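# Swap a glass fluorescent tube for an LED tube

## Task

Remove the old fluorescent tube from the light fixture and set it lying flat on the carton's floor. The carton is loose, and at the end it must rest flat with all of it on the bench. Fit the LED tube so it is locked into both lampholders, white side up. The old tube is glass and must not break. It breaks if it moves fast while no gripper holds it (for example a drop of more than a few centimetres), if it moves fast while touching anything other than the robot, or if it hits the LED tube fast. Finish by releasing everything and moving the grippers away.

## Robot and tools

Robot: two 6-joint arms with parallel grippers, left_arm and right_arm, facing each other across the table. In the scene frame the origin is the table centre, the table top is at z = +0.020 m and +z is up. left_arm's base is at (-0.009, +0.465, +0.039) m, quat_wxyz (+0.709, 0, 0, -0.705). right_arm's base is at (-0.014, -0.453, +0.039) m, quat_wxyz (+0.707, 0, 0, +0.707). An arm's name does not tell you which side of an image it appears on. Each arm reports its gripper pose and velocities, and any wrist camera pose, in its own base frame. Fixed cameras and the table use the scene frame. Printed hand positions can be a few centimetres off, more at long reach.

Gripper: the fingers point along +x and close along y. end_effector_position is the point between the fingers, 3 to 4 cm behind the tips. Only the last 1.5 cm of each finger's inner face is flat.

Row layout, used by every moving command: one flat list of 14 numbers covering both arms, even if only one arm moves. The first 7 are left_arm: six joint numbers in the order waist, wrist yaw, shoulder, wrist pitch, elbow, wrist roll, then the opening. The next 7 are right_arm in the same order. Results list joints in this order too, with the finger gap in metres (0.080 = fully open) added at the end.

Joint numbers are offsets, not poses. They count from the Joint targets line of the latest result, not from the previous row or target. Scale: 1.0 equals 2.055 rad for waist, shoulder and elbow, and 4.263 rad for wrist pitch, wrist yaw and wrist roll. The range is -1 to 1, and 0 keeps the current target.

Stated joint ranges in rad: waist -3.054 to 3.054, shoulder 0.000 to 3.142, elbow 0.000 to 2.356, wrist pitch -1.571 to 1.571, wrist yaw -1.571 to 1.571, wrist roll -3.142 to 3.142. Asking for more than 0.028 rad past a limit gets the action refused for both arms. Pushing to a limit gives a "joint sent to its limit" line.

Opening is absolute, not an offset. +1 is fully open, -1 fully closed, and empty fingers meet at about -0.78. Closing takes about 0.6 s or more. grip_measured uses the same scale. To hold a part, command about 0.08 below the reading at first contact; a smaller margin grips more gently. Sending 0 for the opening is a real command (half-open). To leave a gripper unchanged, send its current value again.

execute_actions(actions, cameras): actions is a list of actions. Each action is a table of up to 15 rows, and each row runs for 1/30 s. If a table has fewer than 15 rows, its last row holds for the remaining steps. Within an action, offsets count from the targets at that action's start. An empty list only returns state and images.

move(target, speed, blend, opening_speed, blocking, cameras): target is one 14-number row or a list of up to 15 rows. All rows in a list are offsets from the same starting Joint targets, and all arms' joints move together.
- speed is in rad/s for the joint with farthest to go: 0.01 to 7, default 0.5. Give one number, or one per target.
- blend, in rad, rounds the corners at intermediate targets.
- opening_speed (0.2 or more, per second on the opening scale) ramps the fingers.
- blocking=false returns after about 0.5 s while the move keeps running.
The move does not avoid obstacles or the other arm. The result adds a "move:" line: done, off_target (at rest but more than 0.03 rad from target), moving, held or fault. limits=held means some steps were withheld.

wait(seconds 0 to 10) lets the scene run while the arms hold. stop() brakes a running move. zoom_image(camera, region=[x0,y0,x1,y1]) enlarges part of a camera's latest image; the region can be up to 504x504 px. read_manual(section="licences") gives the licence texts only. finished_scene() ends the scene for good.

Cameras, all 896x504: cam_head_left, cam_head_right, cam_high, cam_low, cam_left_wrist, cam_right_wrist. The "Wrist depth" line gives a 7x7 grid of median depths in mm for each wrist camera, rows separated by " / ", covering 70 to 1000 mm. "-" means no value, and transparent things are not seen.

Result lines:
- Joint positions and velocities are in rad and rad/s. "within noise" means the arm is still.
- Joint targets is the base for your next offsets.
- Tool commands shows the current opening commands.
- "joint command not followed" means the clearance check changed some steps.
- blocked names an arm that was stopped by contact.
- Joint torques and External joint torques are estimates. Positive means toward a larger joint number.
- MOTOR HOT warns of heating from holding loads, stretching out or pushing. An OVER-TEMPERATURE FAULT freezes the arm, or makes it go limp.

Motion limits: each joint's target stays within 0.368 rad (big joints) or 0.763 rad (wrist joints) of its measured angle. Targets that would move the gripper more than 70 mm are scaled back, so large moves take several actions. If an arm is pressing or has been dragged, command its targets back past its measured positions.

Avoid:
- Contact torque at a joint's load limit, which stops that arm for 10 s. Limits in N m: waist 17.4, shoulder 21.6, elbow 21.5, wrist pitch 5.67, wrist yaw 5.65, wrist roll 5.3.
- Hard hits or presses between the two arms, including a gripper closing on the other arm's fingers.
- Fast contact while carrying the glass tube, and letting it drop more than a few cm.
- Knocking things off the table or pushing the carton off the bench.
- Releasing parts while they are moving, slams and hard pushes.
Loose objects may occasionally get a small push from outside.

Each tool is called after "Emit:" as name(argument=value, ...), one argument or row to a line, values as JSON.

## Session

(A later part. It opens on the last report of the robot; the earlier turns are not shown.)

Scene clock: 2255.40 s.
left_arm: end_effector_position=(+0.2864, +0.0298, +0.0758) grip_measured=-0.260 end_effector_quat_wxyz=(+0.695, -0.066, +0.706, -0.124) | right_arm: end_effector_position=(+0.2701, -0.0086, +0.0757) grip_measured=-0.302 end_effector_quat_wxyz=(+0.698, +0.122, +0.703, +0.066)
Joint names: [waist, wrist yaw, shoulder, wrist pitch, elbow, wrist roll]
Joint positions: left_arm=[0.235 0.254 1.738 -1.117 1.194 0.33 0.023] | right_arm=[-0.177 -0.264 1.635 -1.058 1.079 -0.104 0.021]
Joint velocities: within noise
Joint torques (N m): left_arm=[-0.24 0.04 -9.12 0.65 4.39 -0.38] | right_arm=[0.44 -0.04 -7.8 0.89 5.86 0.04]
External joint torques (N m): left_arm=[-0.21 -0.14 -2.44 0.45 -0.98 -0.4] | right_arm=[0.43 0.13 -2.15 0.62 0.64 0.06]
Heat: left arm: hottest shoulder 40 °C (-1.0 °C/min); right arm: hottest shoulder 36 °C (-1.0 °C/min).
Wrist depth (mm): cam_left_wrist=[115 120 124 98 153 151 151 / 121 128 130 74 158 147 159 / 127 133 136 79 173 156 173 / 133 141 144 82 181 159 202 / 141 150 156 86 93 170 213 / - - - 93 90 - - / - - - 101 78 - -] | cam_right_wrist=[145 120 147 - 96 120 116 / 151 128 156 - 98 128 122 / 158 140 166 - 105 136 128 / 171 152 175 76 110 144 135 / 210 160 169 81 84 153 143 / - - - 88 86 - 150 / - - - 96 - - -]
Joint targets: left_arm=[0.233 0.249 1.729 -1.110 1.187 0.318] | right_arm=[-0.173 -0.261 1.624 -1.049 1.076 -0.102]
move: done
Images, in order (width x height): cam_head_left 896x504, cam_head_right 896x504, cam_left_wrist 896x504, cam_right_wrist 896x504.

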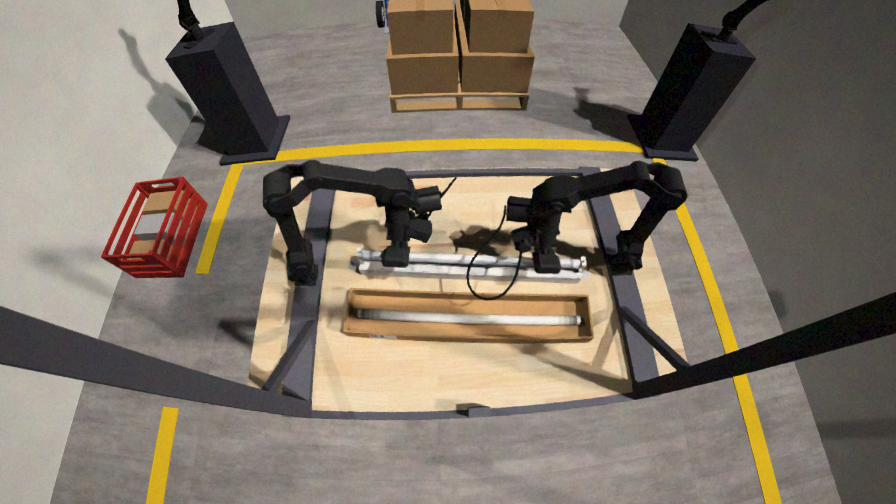

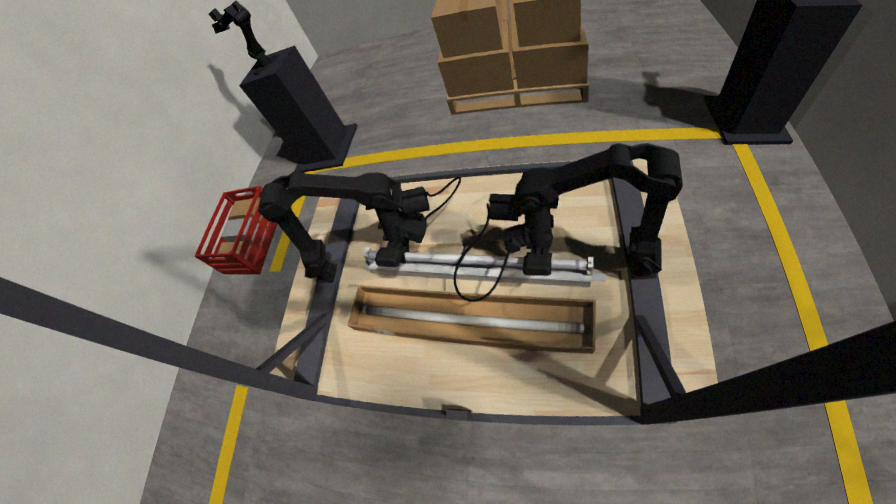

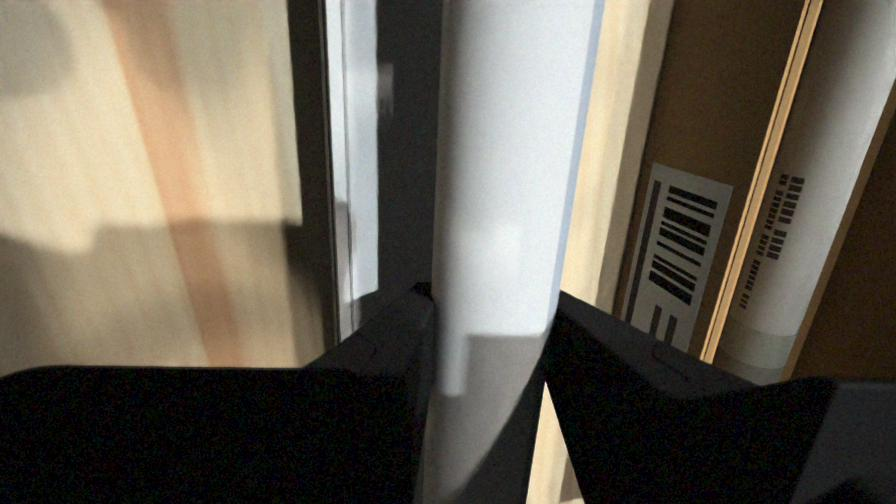

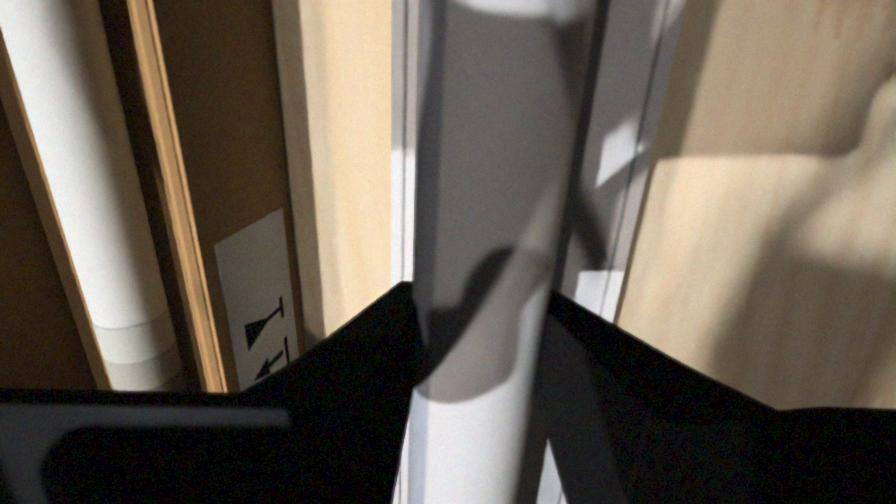

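Emit:
move(
  target=[
    [-0.0741,-0.0585,-0.0318,0.0151,-0.0237,-0.0381,-0.36,0.0822,0.0611,-0.0077,0.0004,0.0042,0.0404,-0.36],
    [-0.1519,-0.1199,-0.0345,0.0206,-0.0386,-0.0756,-0.36,0.1626,0.1207,0.0159,-0.0090,0.0170,0.0810,-0.36],
    [-0.2153,-0.1720,-0.0120,0.0175,-0.0438,-0.1103,-0.36,0.2239,0.1677,0.0603,-0.0256,0.0356,0.1188,-0.36],
    [-0.2658,-0.2168,0.0286,0.0062,-0.0405,-0.1467,-0.36,0.2704,0.2053,0.1175,-0.0483,0.0580,0.1578,-0.36],
  ],
  speed=0.25,
)

Emit:
zoom_image(
  camera="cam_head_left",
  region=[345, 240, 375, 262],
)

Emit:
zoom_image(
  camera="cam_head_right",
  region=[560, 250, 600, 280],
)

Emit:
zoom_image(
  camera="cam_left_wrist",
  region=[420, 0, 620, 200],
)

Emit:
zoom_image(
  camera="cam_right_wrist",
  region=[400, 0, 600, 200],
)

Scene clock: 2271.63 s.
left_arm: end_effector_position=(+0.2848, +0.0065, +0.0724) grip_measured=-0.260 end_effector_quat_wxyz=(+0.676, +0.264, +0.654, +0.213) | right_arm: end_effector_position=(+0.2710, +0.0134, +0.0727) grip_measured=-0.302 end_effector_quat_wxyz=(+0.654, -0.212, +0.674, -0.269)
Joint names: [waist, wrist yaw, shoulder, wrist pitch, elbow, wrist roll]
Joint positions: left_arm=[-0.311 -0.669 1.778 -1.076 1.101 -0.298 0.023] | right_arm=[0.374 0.612 1.854 -1.253 1.184 0.571 0.021]
Joint velocities: within noise
Joint torques (N m): left_arm=[-0.31 -0.67 -6.73 -0.33 5.16 -0.38] | right_arm=[0.78 0.44 -6.08 -0.29 6.98 0.01]
External joint torques (N m): left_arm=[-0.33 -0.26 -0.17 -0.38 0.22 -0.34] | right_arm=[0.78 0.09 0.44 -0.09 2.46 -0.02]
Heat: left arm: hottest shoulder 40 °C (+0.0 °C/min); right arm: hottest shoulder 38 °C (+2.0 °C/min).
Wrist depth (mm): cam_left_wrist=[- 278 210 - 94 89 102 / - 298 223 73 74 98 107 / - 323 235 76 76 102 112 / - 353 253 80 84 125 114 / - 378 294 87 93 132 118 / - - - 93 90 - - / - - - 101 78 - -] | cam_right_wrist=[- 99 87 - 207 259 - / - 104 92 - 219 293 - / 104 108 95 - 227 329 - / 108 116 103 77 246 379 - / 111 122 102 82 85 424 - / - - - 87 86 - - / - - - 95 - - -]
Joint targets: left_arm=[-0.314 -0.675 1.788 -1.083 1.104 -0.308] | right_arm=[0.383 0.615 1.866 -1.255 1.195 0.571]
move: done

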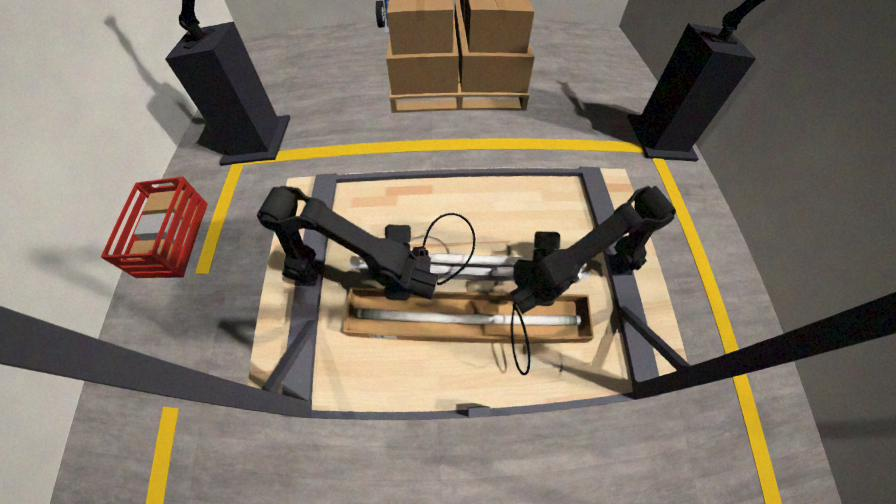

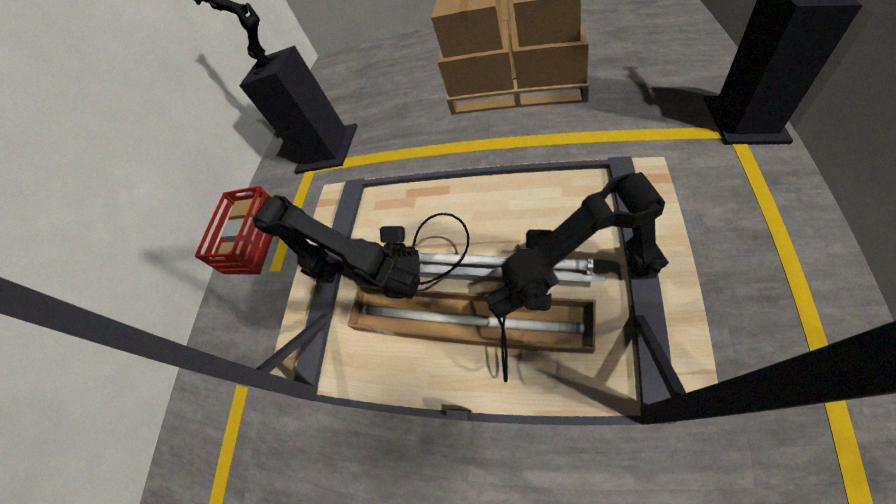

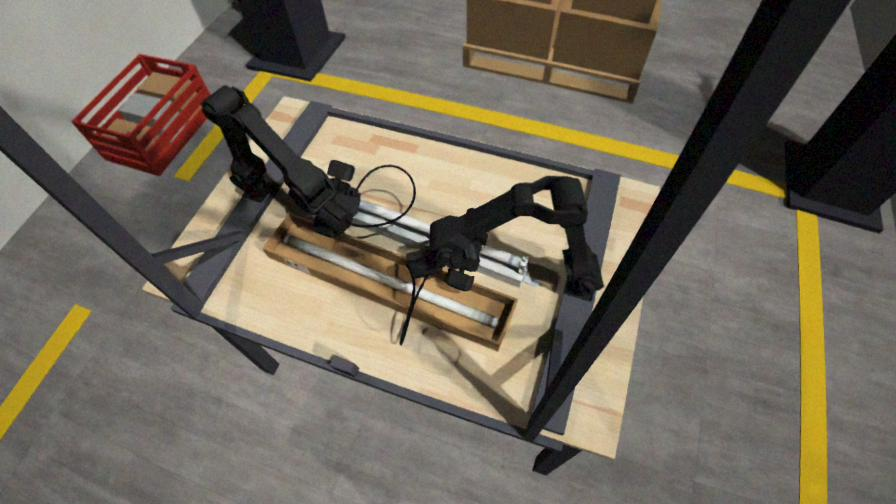

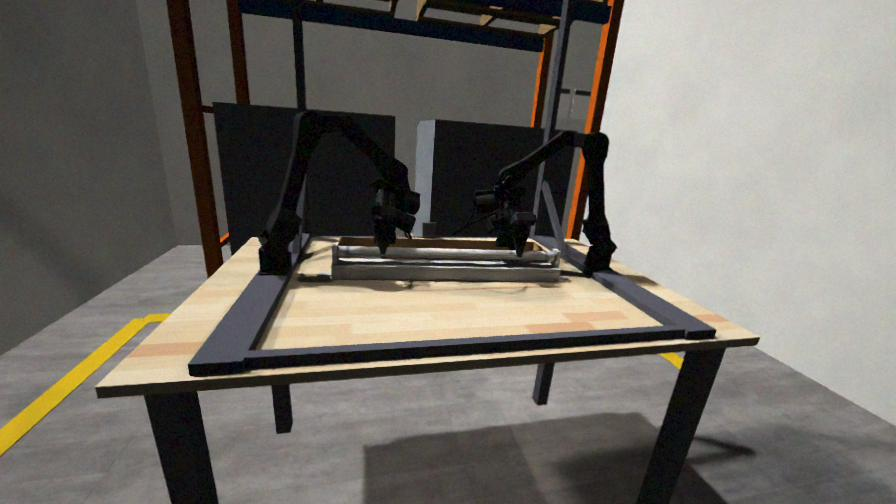

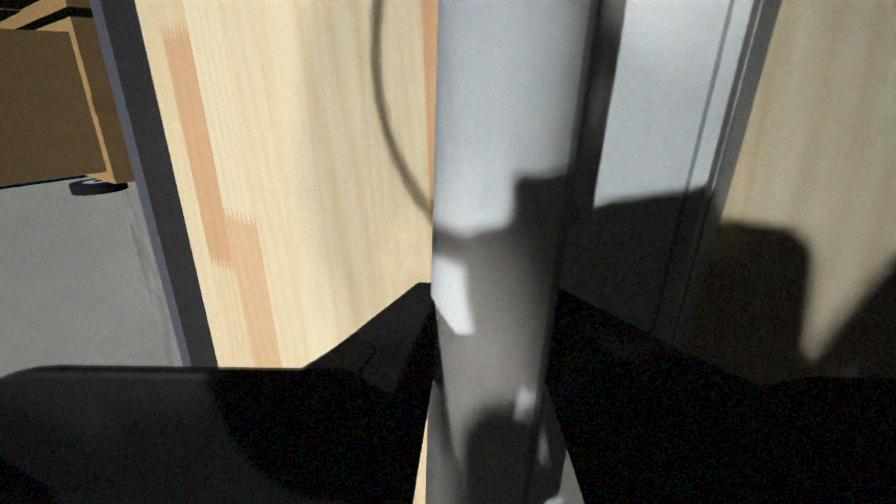

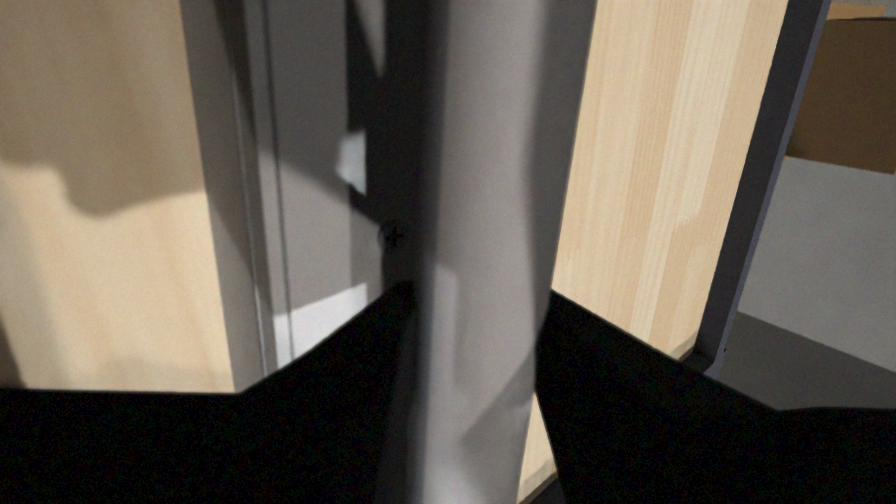

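Scaled by 16.800 from the camera's 896x504 image, which has a finer 1280x720 frame.

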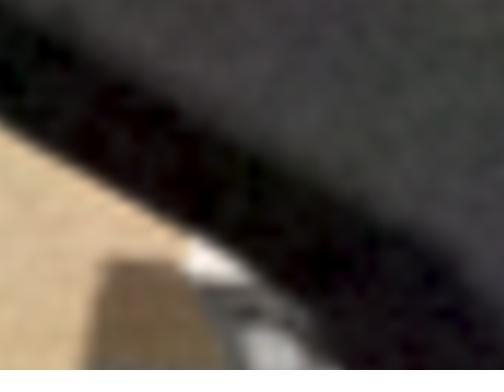

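Scaled by 12.600 from the camera's 896x504 image, which has a finer 1280x720 frame.

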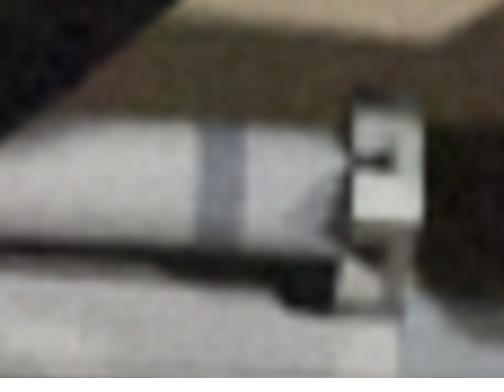

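Scaled by 2.520 from the camera's 896x504 image, which has a finer 1280x720 frame.

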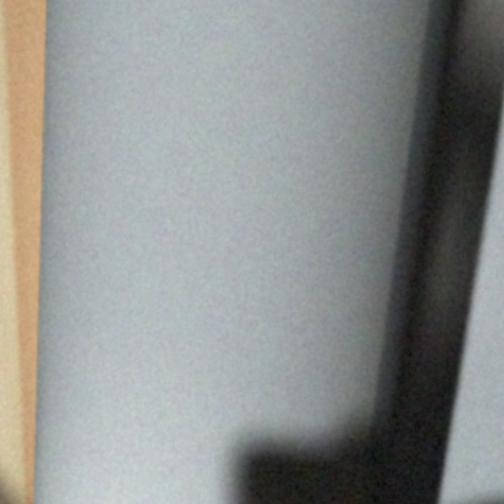

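Scaled by 2.520 from the camera's 896x504 image, which has a finer 1280x720 frame.

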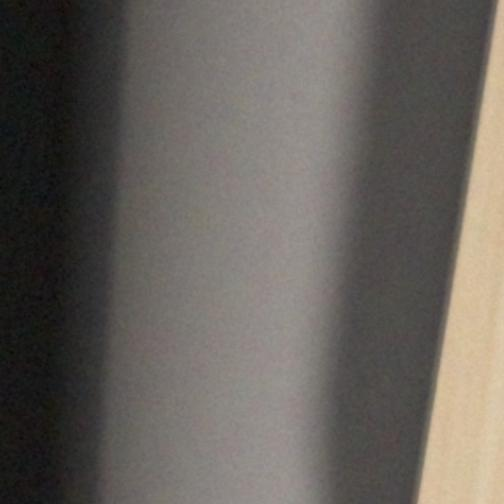

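Emit:
move(
  target=[
    [0,0,0,0,0,0,0.05,0,0,0,0,0,0,0.05],
    [0.0597,0.0527,-0.0457,0.0124,-0.0036,0.0419,0.05,-0.0555,-0.0445,-0.0654,0.0259,-0.0256,-0.0450,0.05],
  ],
  speed=0.2,
  opening_speed=0.4,
)

Emit:
zoom_image(
  camera="cam_head_right",
  region=[560, 250, 600, 280],
)

Emit:
zoom_image(
  camera="cam_left_wrist",
  region=[400, 0, 640, 200],
)

Scene clock: 2312.03 s.
left_arm: end_effector_position=(+0.2851, +0.0111, +0.0723) grip_measured=+0.046 end_effector_quat_wxyz=(+0.691, +0.187, +0.685, +0.135) | right_arm: end_effector_position=(+0.2742, +0.0116, +0.0738) grip_measured=+0.047 end_effector_quat_wxyz=(+0.680, -0.136, +0.696, -0.186)
Joint names: [waist, wrist yaw, shoulder, wrist pitch, elbow, wrist roll]
Joint positions: left_arm=[-0.195 -0.454 1.707 -1.033 1.101 -0.134 0.037] | right_arm=[0.272 0.428 1.746 -1.146 1.149 0.382 0.037]
Joint velocities: within noise
Joint torques (N m): left_arm=[0.25 -0.17 -9.36 0.39 4.62 0.15] | right_arm=[-0.14 0.17 -8.75 0.13 5.39 -0.07]
External joint torques (N m): left_arm=[0.23 0.13 -3.07 0.15 -0.66 0.17] | right_arm=[-0.13 -0.09 -2.51 0.06 0.42 -0.09]
Heat: left arm: hottest shoulder 39 °C (-1.0 °C/min); right arm: hottest shoulder 38 °C (+2.0 °C/min).
Wrist depth (mm): cam_left_wrist=[222 192 169 - 94 92 108 / 242 208 180 73 97 121 113 / 267 226 193 74 105 128 119 / 295 246 208 78 84 135 124 / 317 270 214 85 91 143 130 / - - - 90 91 - 131 / - - - 98 109 - -] | cam_right_wrist=[- 109 91 - - 183 224 / - 115 98 99 178 199 246 / 112 122 104 103 74 220 275 / 118 127 110 80 84 241 314 / 125 133 77 83 82 265 349 / - - - 88 86 - 390 / - - 137 97 - - -]
Joint targets: left_arm=[-0.191 -0.451 1.693 -1.030 1.096 -0.129] | right_arm=[0.268 0.425 1.731 -1.144 1.142 0.379]
move: done

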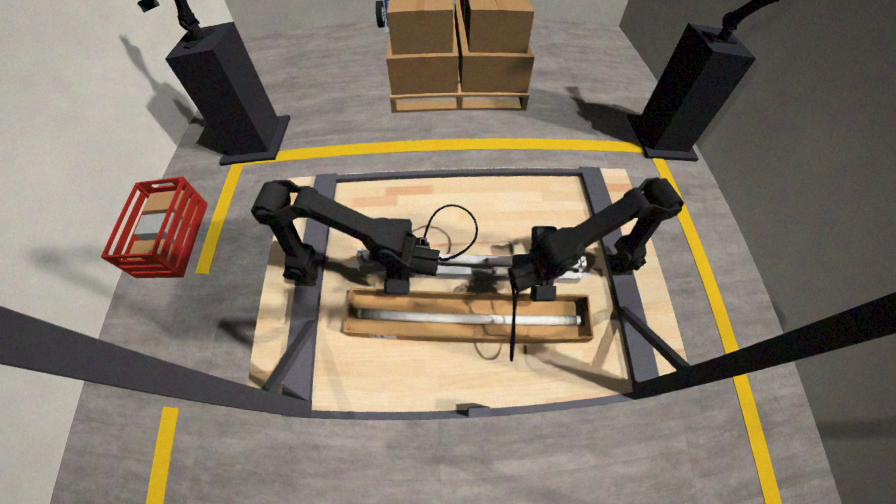

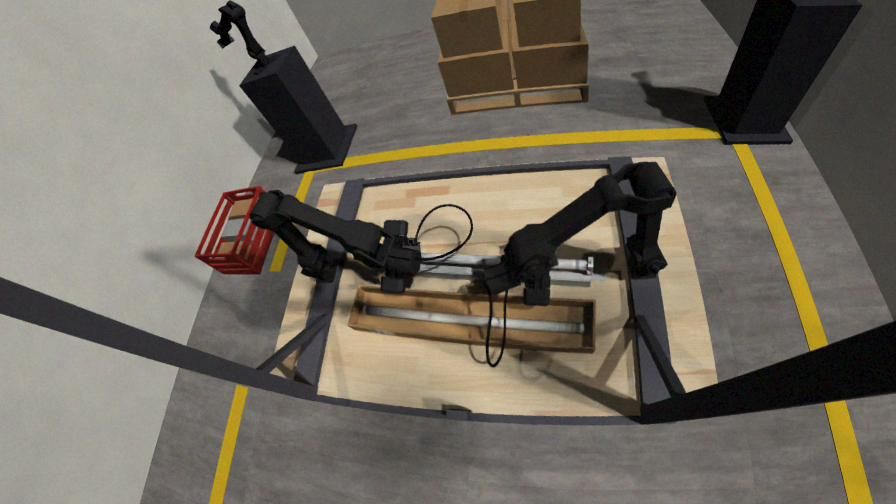

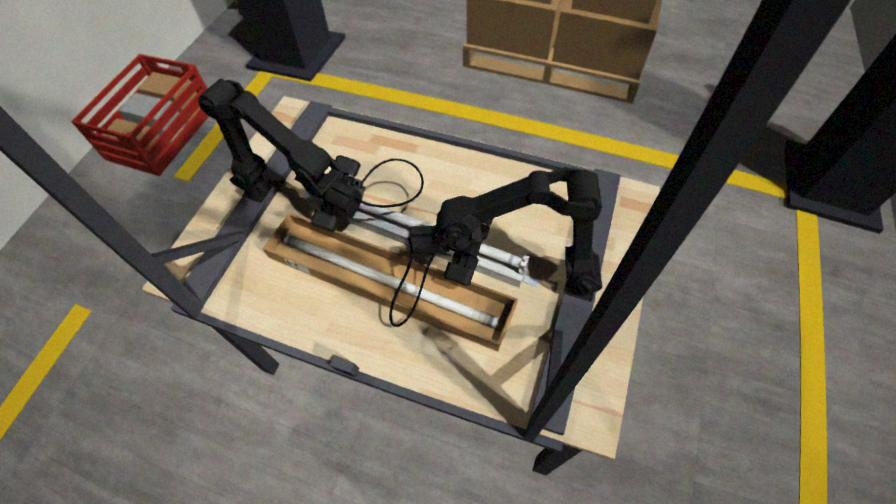

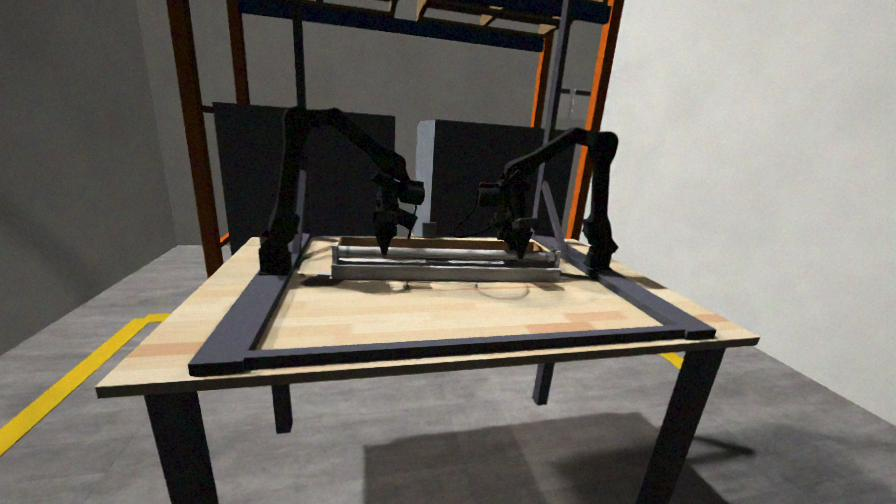

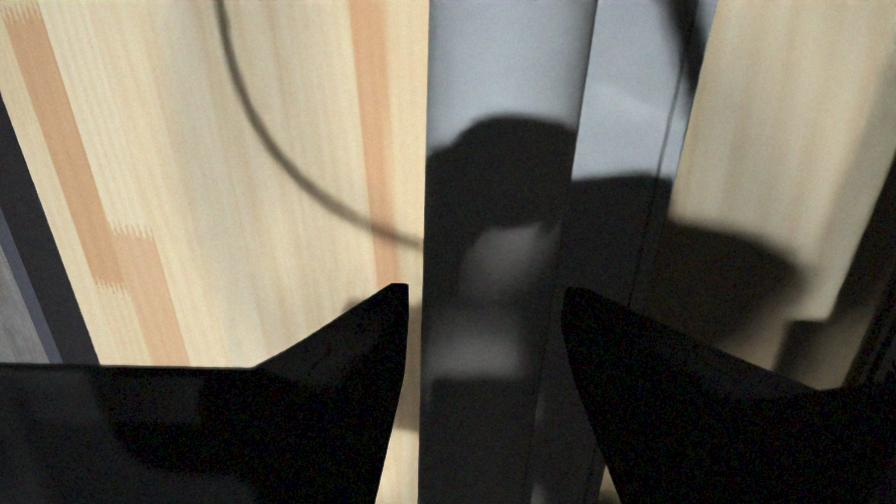

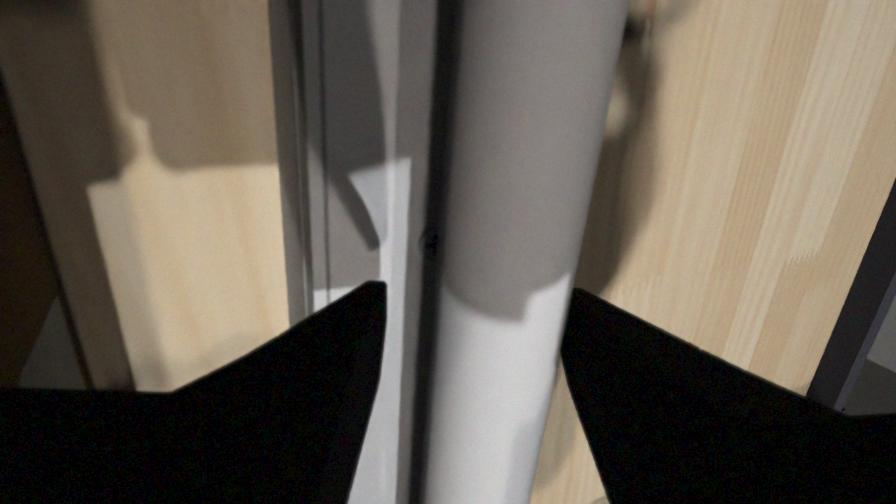

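Scaled by 12.600 from the camera's 896x504 image, which has a finer 1280x720 frame.

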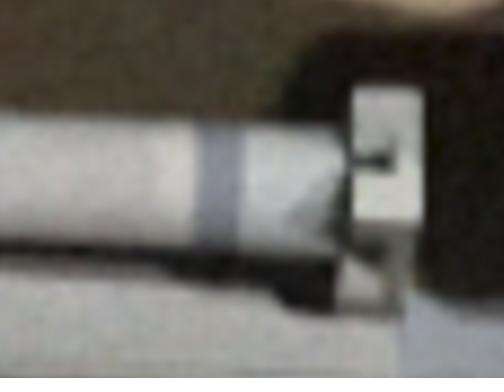

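Scaled by 2.100 from the camera's 896x504 image, which has a finer 1280x720 frame.

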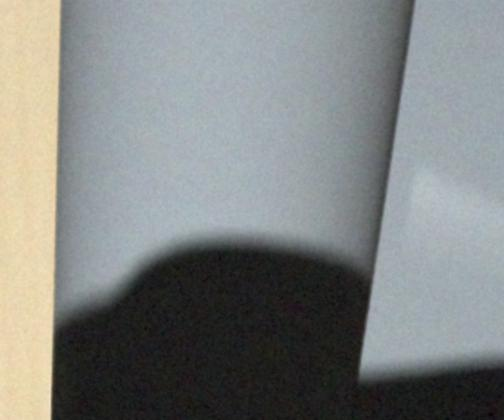

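Emit:
move(
  target=[
    [0,0,0,0,0,0,0.05,-0.0051,0,-0.0034,0,0,-0.0024,0.05],
    [0,0,0,0,0,0,-0.36,-0.0051,0,-0.0034,0,0,-0.0024,-0.36],
    [-0.0377,-0.0326,0.0247,-0.0060,0.0007,-0.0245,-0.36,0.0299,0.0280,0.0338,-0.0144,0.0146,0.0241,-0.36],
  ],
  speed=0.15,
  opening_speed=0.5,
  cameras=["cam_head_right","cam_left_wrist","cam_right_wrist"],
)

Scene clock: 2333.20 s.
left_arm: end_effector_position=(+0.2857, +0.0084, +0.0726) grip_measured=-0.255 end_effector_quat_wxyz=(+0.686, +0.227, +0.667, +0.180) | right_arm: end_effector_position=(+0.2730, +0.0110, +0.0748) grip_measured=-0.301 end_effector_quat_wxyz=(+0.670, -0.176, +0.683, -0.232)
Joint names: [waist, wrist yaw, shoulder, wrist pitch, elbow, wrist roll]
Joint positions: left_arm=[-0.261 -0.574 1.74 -1.048 1.099 -0.227 0.024] | right_arm=[0.325 0.534 1.793 -1.196 1.165 0.477 0.021]
Joint velocities: within noise
Joint torques (N m): left_arm=[-0.82 -1.02 -7.13 -0.29 4.85 -0.28] | right_arm=[0.55 0.76 -6.29 -0.75 6.58 0.18]
External joint torques (N m): left_arm=[-0.83 -0.66 -0.7 -0.44 -0.26 -0.25] | right_arm=[0.55 0.44 0.13 -0.71 1.74 0.15]
Heat: left arm: hottest shoulder 43 °C (+3.0 °C/min); right arm: hottest shoulder 40 °C (+2.0 °C/min).
Wrist depth (mm): cam_left_wrist=[280 228 185 - - 90 105 / 299 248 198 73 97 116 110 / 323 268 211 74 74 101 116 / - 298 226 78 82 129 118 / - 327 254 84 86 136 122 / - - - 91 87 - - / - - - 98 78 - -] | cam_right_wrist=[- 105 88 - 185 219 292 / - 111 96 74 197 241 319 / - 116 98 - 202 265 346 / 113 124 108 78 220 298 - / 118 131 107 83 86 342 - / - - - 88 88 - - / - - - 97 - - -]
Joint targets: left_arm=[-0.269 -0.589 1.745 -1.056 1.098 -0.234] | right_arm=[0.330 0.544 1.801 -1.206 1.172 0.482]
move: done
Images, in order (width x height): cam_head_right 896x504, cam_left_wrist 896x504, cam_right_wrist 896x504.

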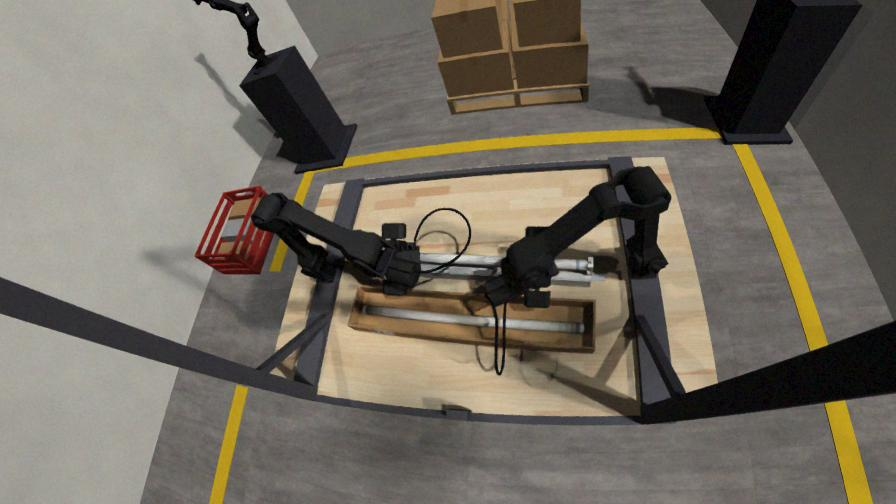

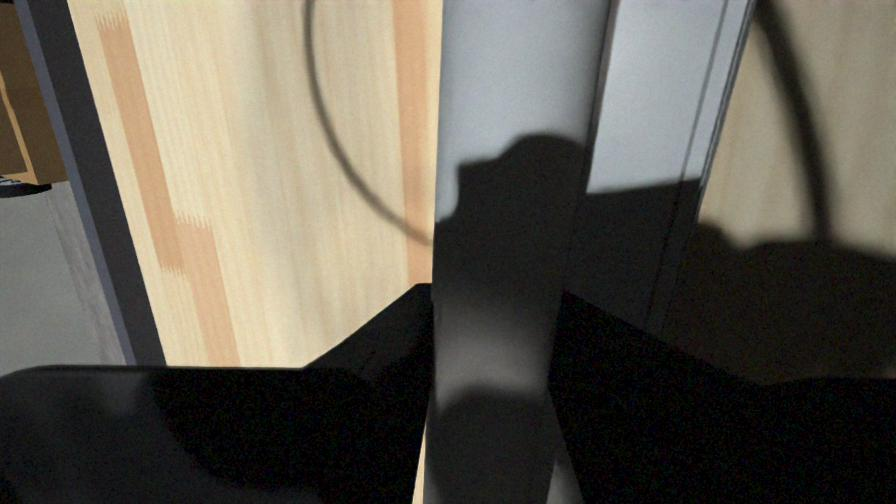

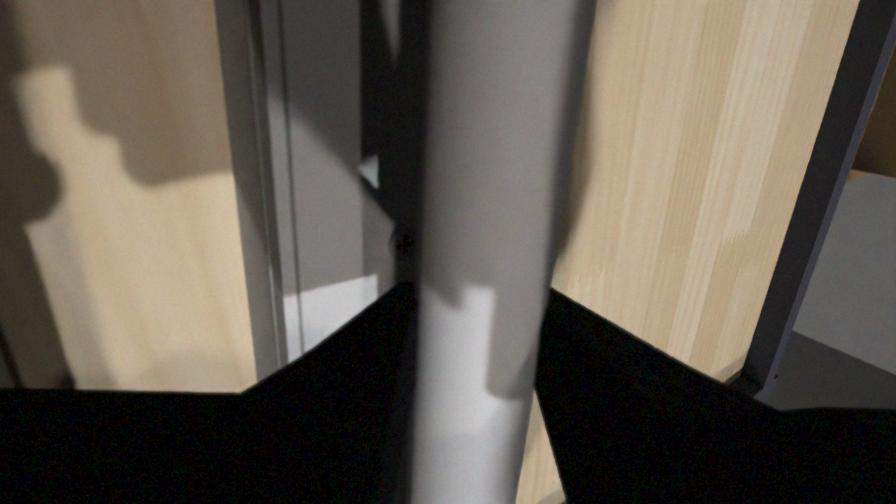

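Emit:
zoom_image(
  camera="cam_right_wrist",
  region=[400, 0, 620, 200],
)

Emit:
zoom_image(
  camera="cam_left_wrist",
  region=[420, 0, 640, 200],
)

Emit:
zoom_image(
  camera="cam_head_right",
  region=[540, 250, 600, 280],
)

Scaled by 2.291 from the camera's 896x504 image, which has a finer 1280x720 frame.

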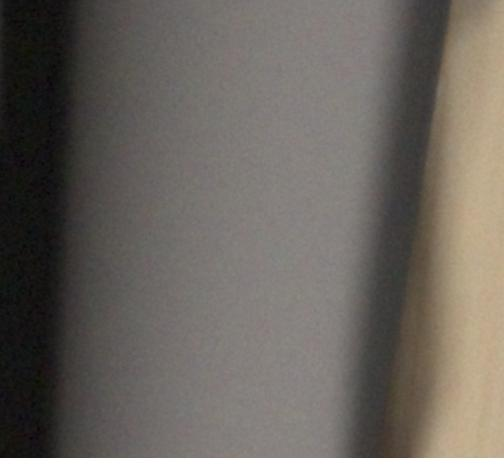

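Scaled by 2.291 from the camera's 896x504 image, which has a finer 1280x720 frame.

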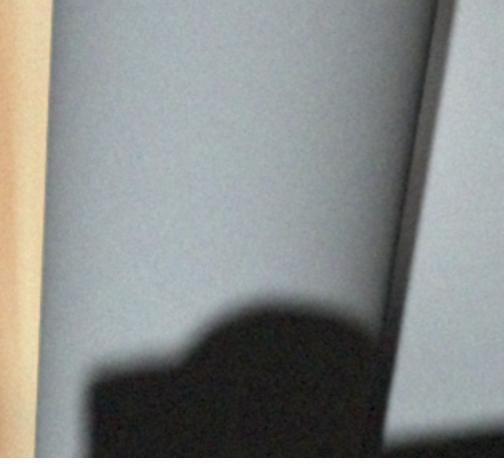

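Scaled by 8.400 from the camera's 896x504 image, which has a finer 1280x720 frame.

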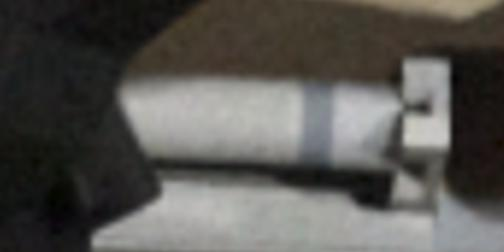

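Emit:
move(
  target=[-0.0068,-0.0059,0.0044,-0.0011,0.0001,-0.0044,-0.36,0.0063,0.0050,0.0067,-0.0026,0.0026,0.0048,-0.36],
  speed=0.1,
  cameras=[],
)

Scene clock: 2370.57 s.
left_arm: end_effector_position=(+0.2857, +0.0078, +0.0723) grip_measured=-0.255 end_effector_quat_wxyz=(+0.684, +0.236, +0.664, +0.189) | right_arm: end_effector_position=(+0.2732, +0.0117, +0.0745) grip_measured=-0.301 end_effector_quat_wxyz=(+0.667, -0.185, +0.680, -0.241)
Joint names: [waist, wrist yaw, shoulder, wrist pitch, elbow, wrist roll]
Joint positions: left_arm=[-0.274 -0.599 1.75 -1.053 1.099 -0.246 0.024] | right_arm=[0.337 0.555 1.806 -1.207 1.17 0.498 0.021]
Joint velocities: within noise
Joint torques (N m): left_arm=[-0.87 -1.05 -7.38 -0.29 4.83 -0.25] | right_arm=[0.46 0.75 -6.47 -0.74 6.61 0.17]
External joint torques (N m): left_arm=[-0.86 -0.67 -0.91 -0.43 -0.26 -0.22] | right_arm=[0.46 0.42 -0.03 -0.66 1.85 0.14]
Heat: left arm: hottest shoulder 42 °C (+3.0 °C/min); right arm: hottest shoulder 39 °C (+1.0 °C/min).
Wrist depth (mm): cam_left_wrist=[287 237 189 - - 89 104 / 309 258 203 73 97 106 108 / - 281 216 74 74 102 114 / - 309 232 78 82 128 116 / - 343 263 84 86 134 121 / - - - 91 87 - - / - - - 98 78 - -] | cam_right_wrist=[- 103 88 - 190 228 303 / - 110 94 74 200 250 331 / - 115 96 76 206 278 - / 112 122 106 78 226 313 - / 116 130 106 83 86 362 - / - - - 88 88 - - / - - - 96 - - -]
Joint targets: left_arm=[-0.283 -0.615 1.754 -1.060 1.098 -0.252] | right_arm=[0.343 0.565 1.814 -1.217 1.178 0.502]
move: done
No camera images: "cameras" was empty.

Emit:
move(
  target=[
    [0,0,0,0,0,0,0.15,0,0,0,0,0,0,0.15],
    [-0.0594,0.0097,-0.0040,-0.0743,0.1123,-0.0338,0.15,0.0540,-0.0110,0.0086,-0.0684,0.1226,0.0277,0.15],
  ],
  speed=0.2,
  opening_speed=0.4,
)

Emit:
zoom_image(
  camera="cam_head_right",
  region=[540, 240, 610, 290],
)

Emit:
zoom_image(
  camera="cam_left_wrist",
  region=[400, 200, 640, 400],
)

Emit:
zoom_image(
  camera="cam_right_wrist",
  region=[380, 300, 620, 504],
)

Scene clock: 2397.53 s.
left_arm: end_effector_position=(+0.2803, -0.0299, +0.1270) grip_measured=+0.146 end_effector_quat_wxyz=(+0.677, +0.242, +0.669, +0.188) | right_arm: end_effector_position=(+0.2744, +0.0496, +0.1315) grip_measured=+0.147 end_effector_quat_wxyz=(+0.666, -0.188, +0.681, -0.238)
Joint names: [waist, wrist yaw, shoulder, wrist pitch, elbow, wrist roll]
Joint positions: left_arm=[-0.402 -0.577 1.75 -1.375 1.319 -0.392 0.042] | right_arm=[0.451 0.521 1.822 -1.507 1.419 0.616 0.042]
Joint velocities: within noise
Joint torques (N m): left_arm=[-0.27 -0.25 -8.59 -0.14 6.27 -0.19] | right_arm=[0.28 0.2 -6.59 -0.33 7.47 0.19]
External joint torques (N m): left_arm=[-0.25 0.11 -1.94 -0.11 1 -0.16] | right_arm=[0.26 -0.11 0.16 -0.14 2.52 0.16]
Heat: left arm: hottest shoulder 40 °C (-3.0 °C/min); right arm: hottest shoulder 37 °C (-3.0 °C/min).
Wrist depth (mm): cam_left_wrist=[- 332 262 129 153 162 146 / - 353 281 137 161 170 139 / - 382 301 145 174 176 145 / - 413 326 157 186 185 151 / - - 81 166 190 189 163 / - - - 214 96 - 164 / - - - 198 272 - -] | cam_right_wrist=[- 154 155 129 256 326 - / 138 161 163 140 277 361 - / 145 169 175 146 299 401 - / 153 179 187 155 327 448 - / 162 173 91 167 100 482 - / - - 205 183 - - - / - - 218 196 - - -]
Joint targets: left_arm=[-0.405 -0.573 1.745 -1.377 1.329 -0.397] | right_arm=[0.454 0.518 1.832 -1.508 1.429 0.620]
move: done

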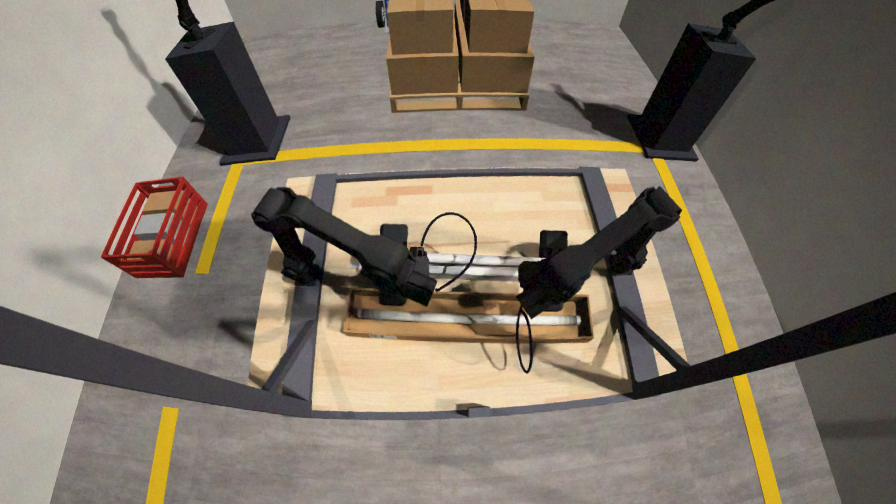

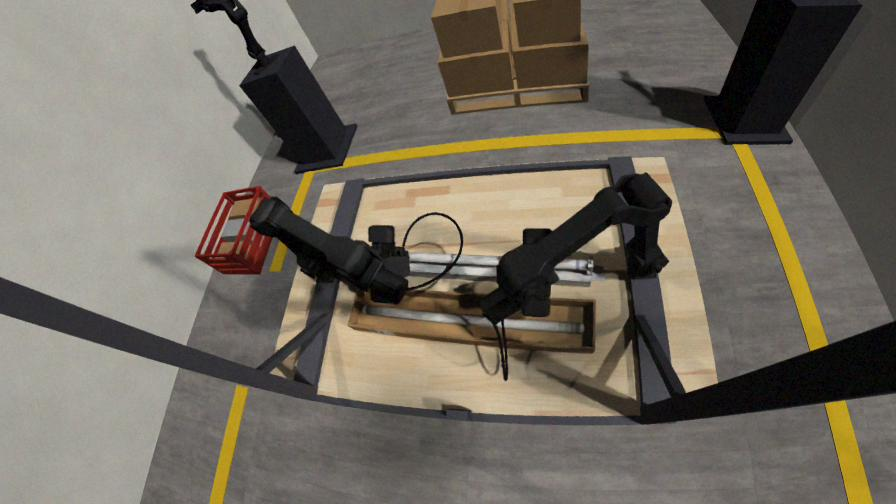

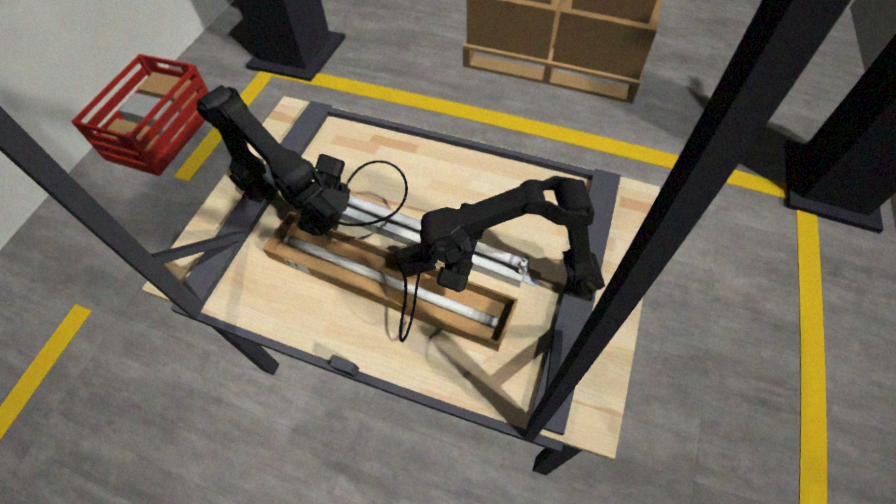

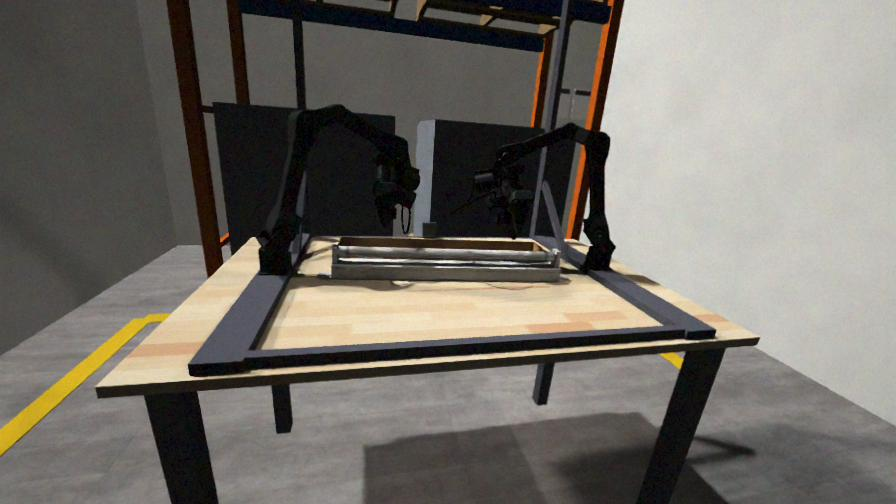

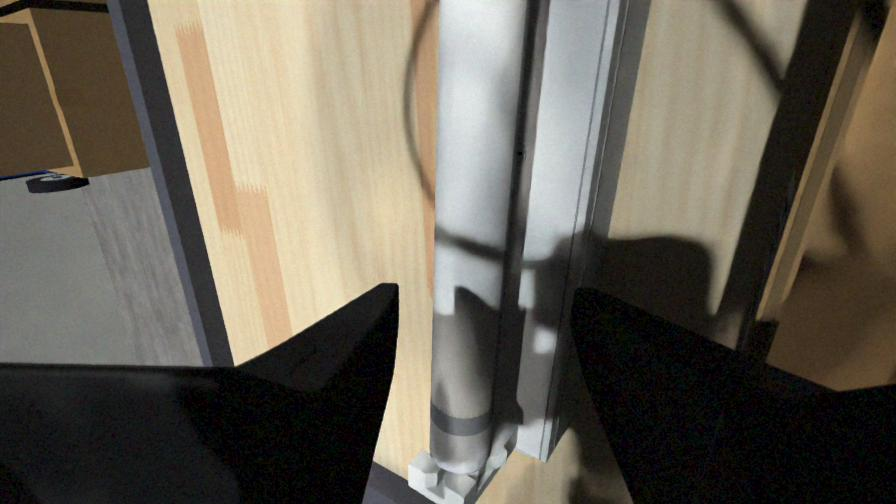

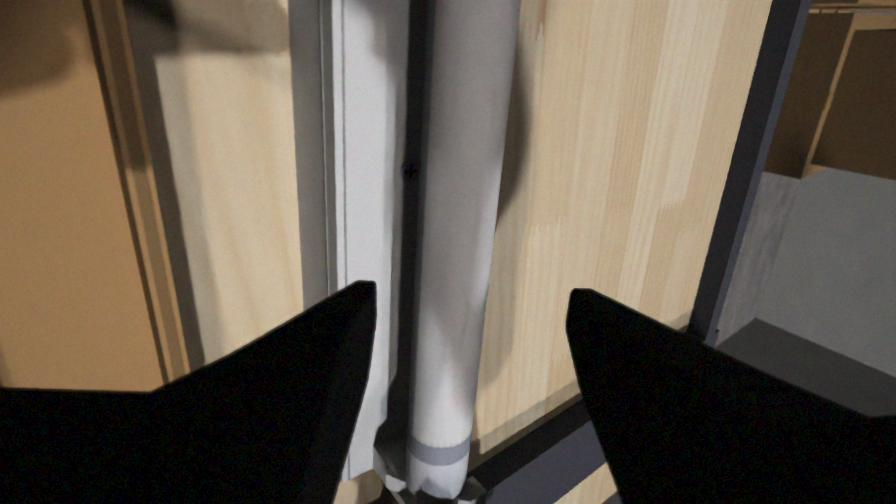

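Scaled by 7.200 from the camera's 896x504 image, which has a finer 1280x720 frame.

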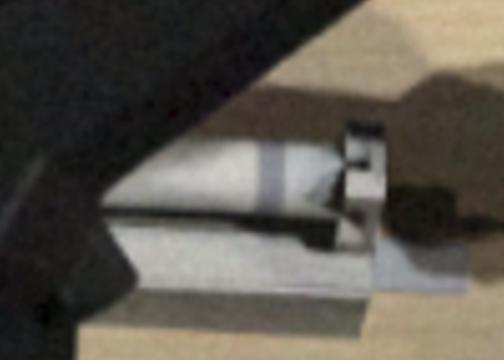

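Scaled by 2.100 from the camera's 896x504 image, which has a finer 1280x720 frame.

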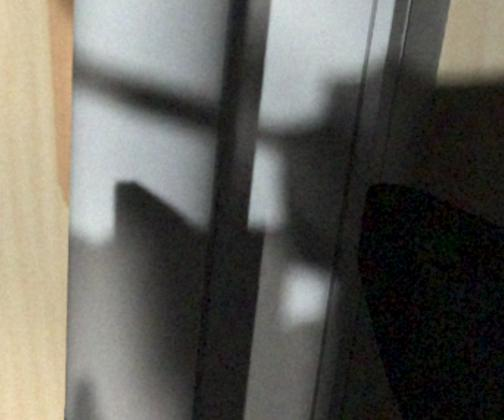

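Scaled by 2.100 from the camera's 896x504 image, which has a finer 1280x720 frame.

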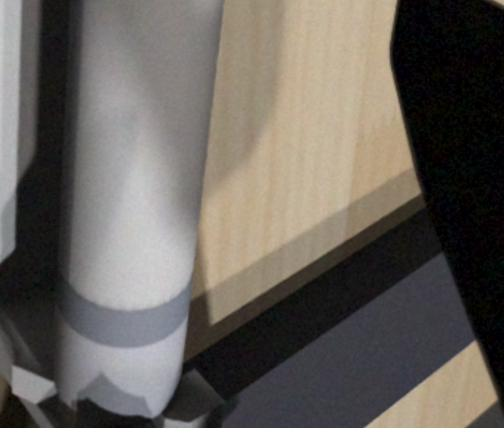

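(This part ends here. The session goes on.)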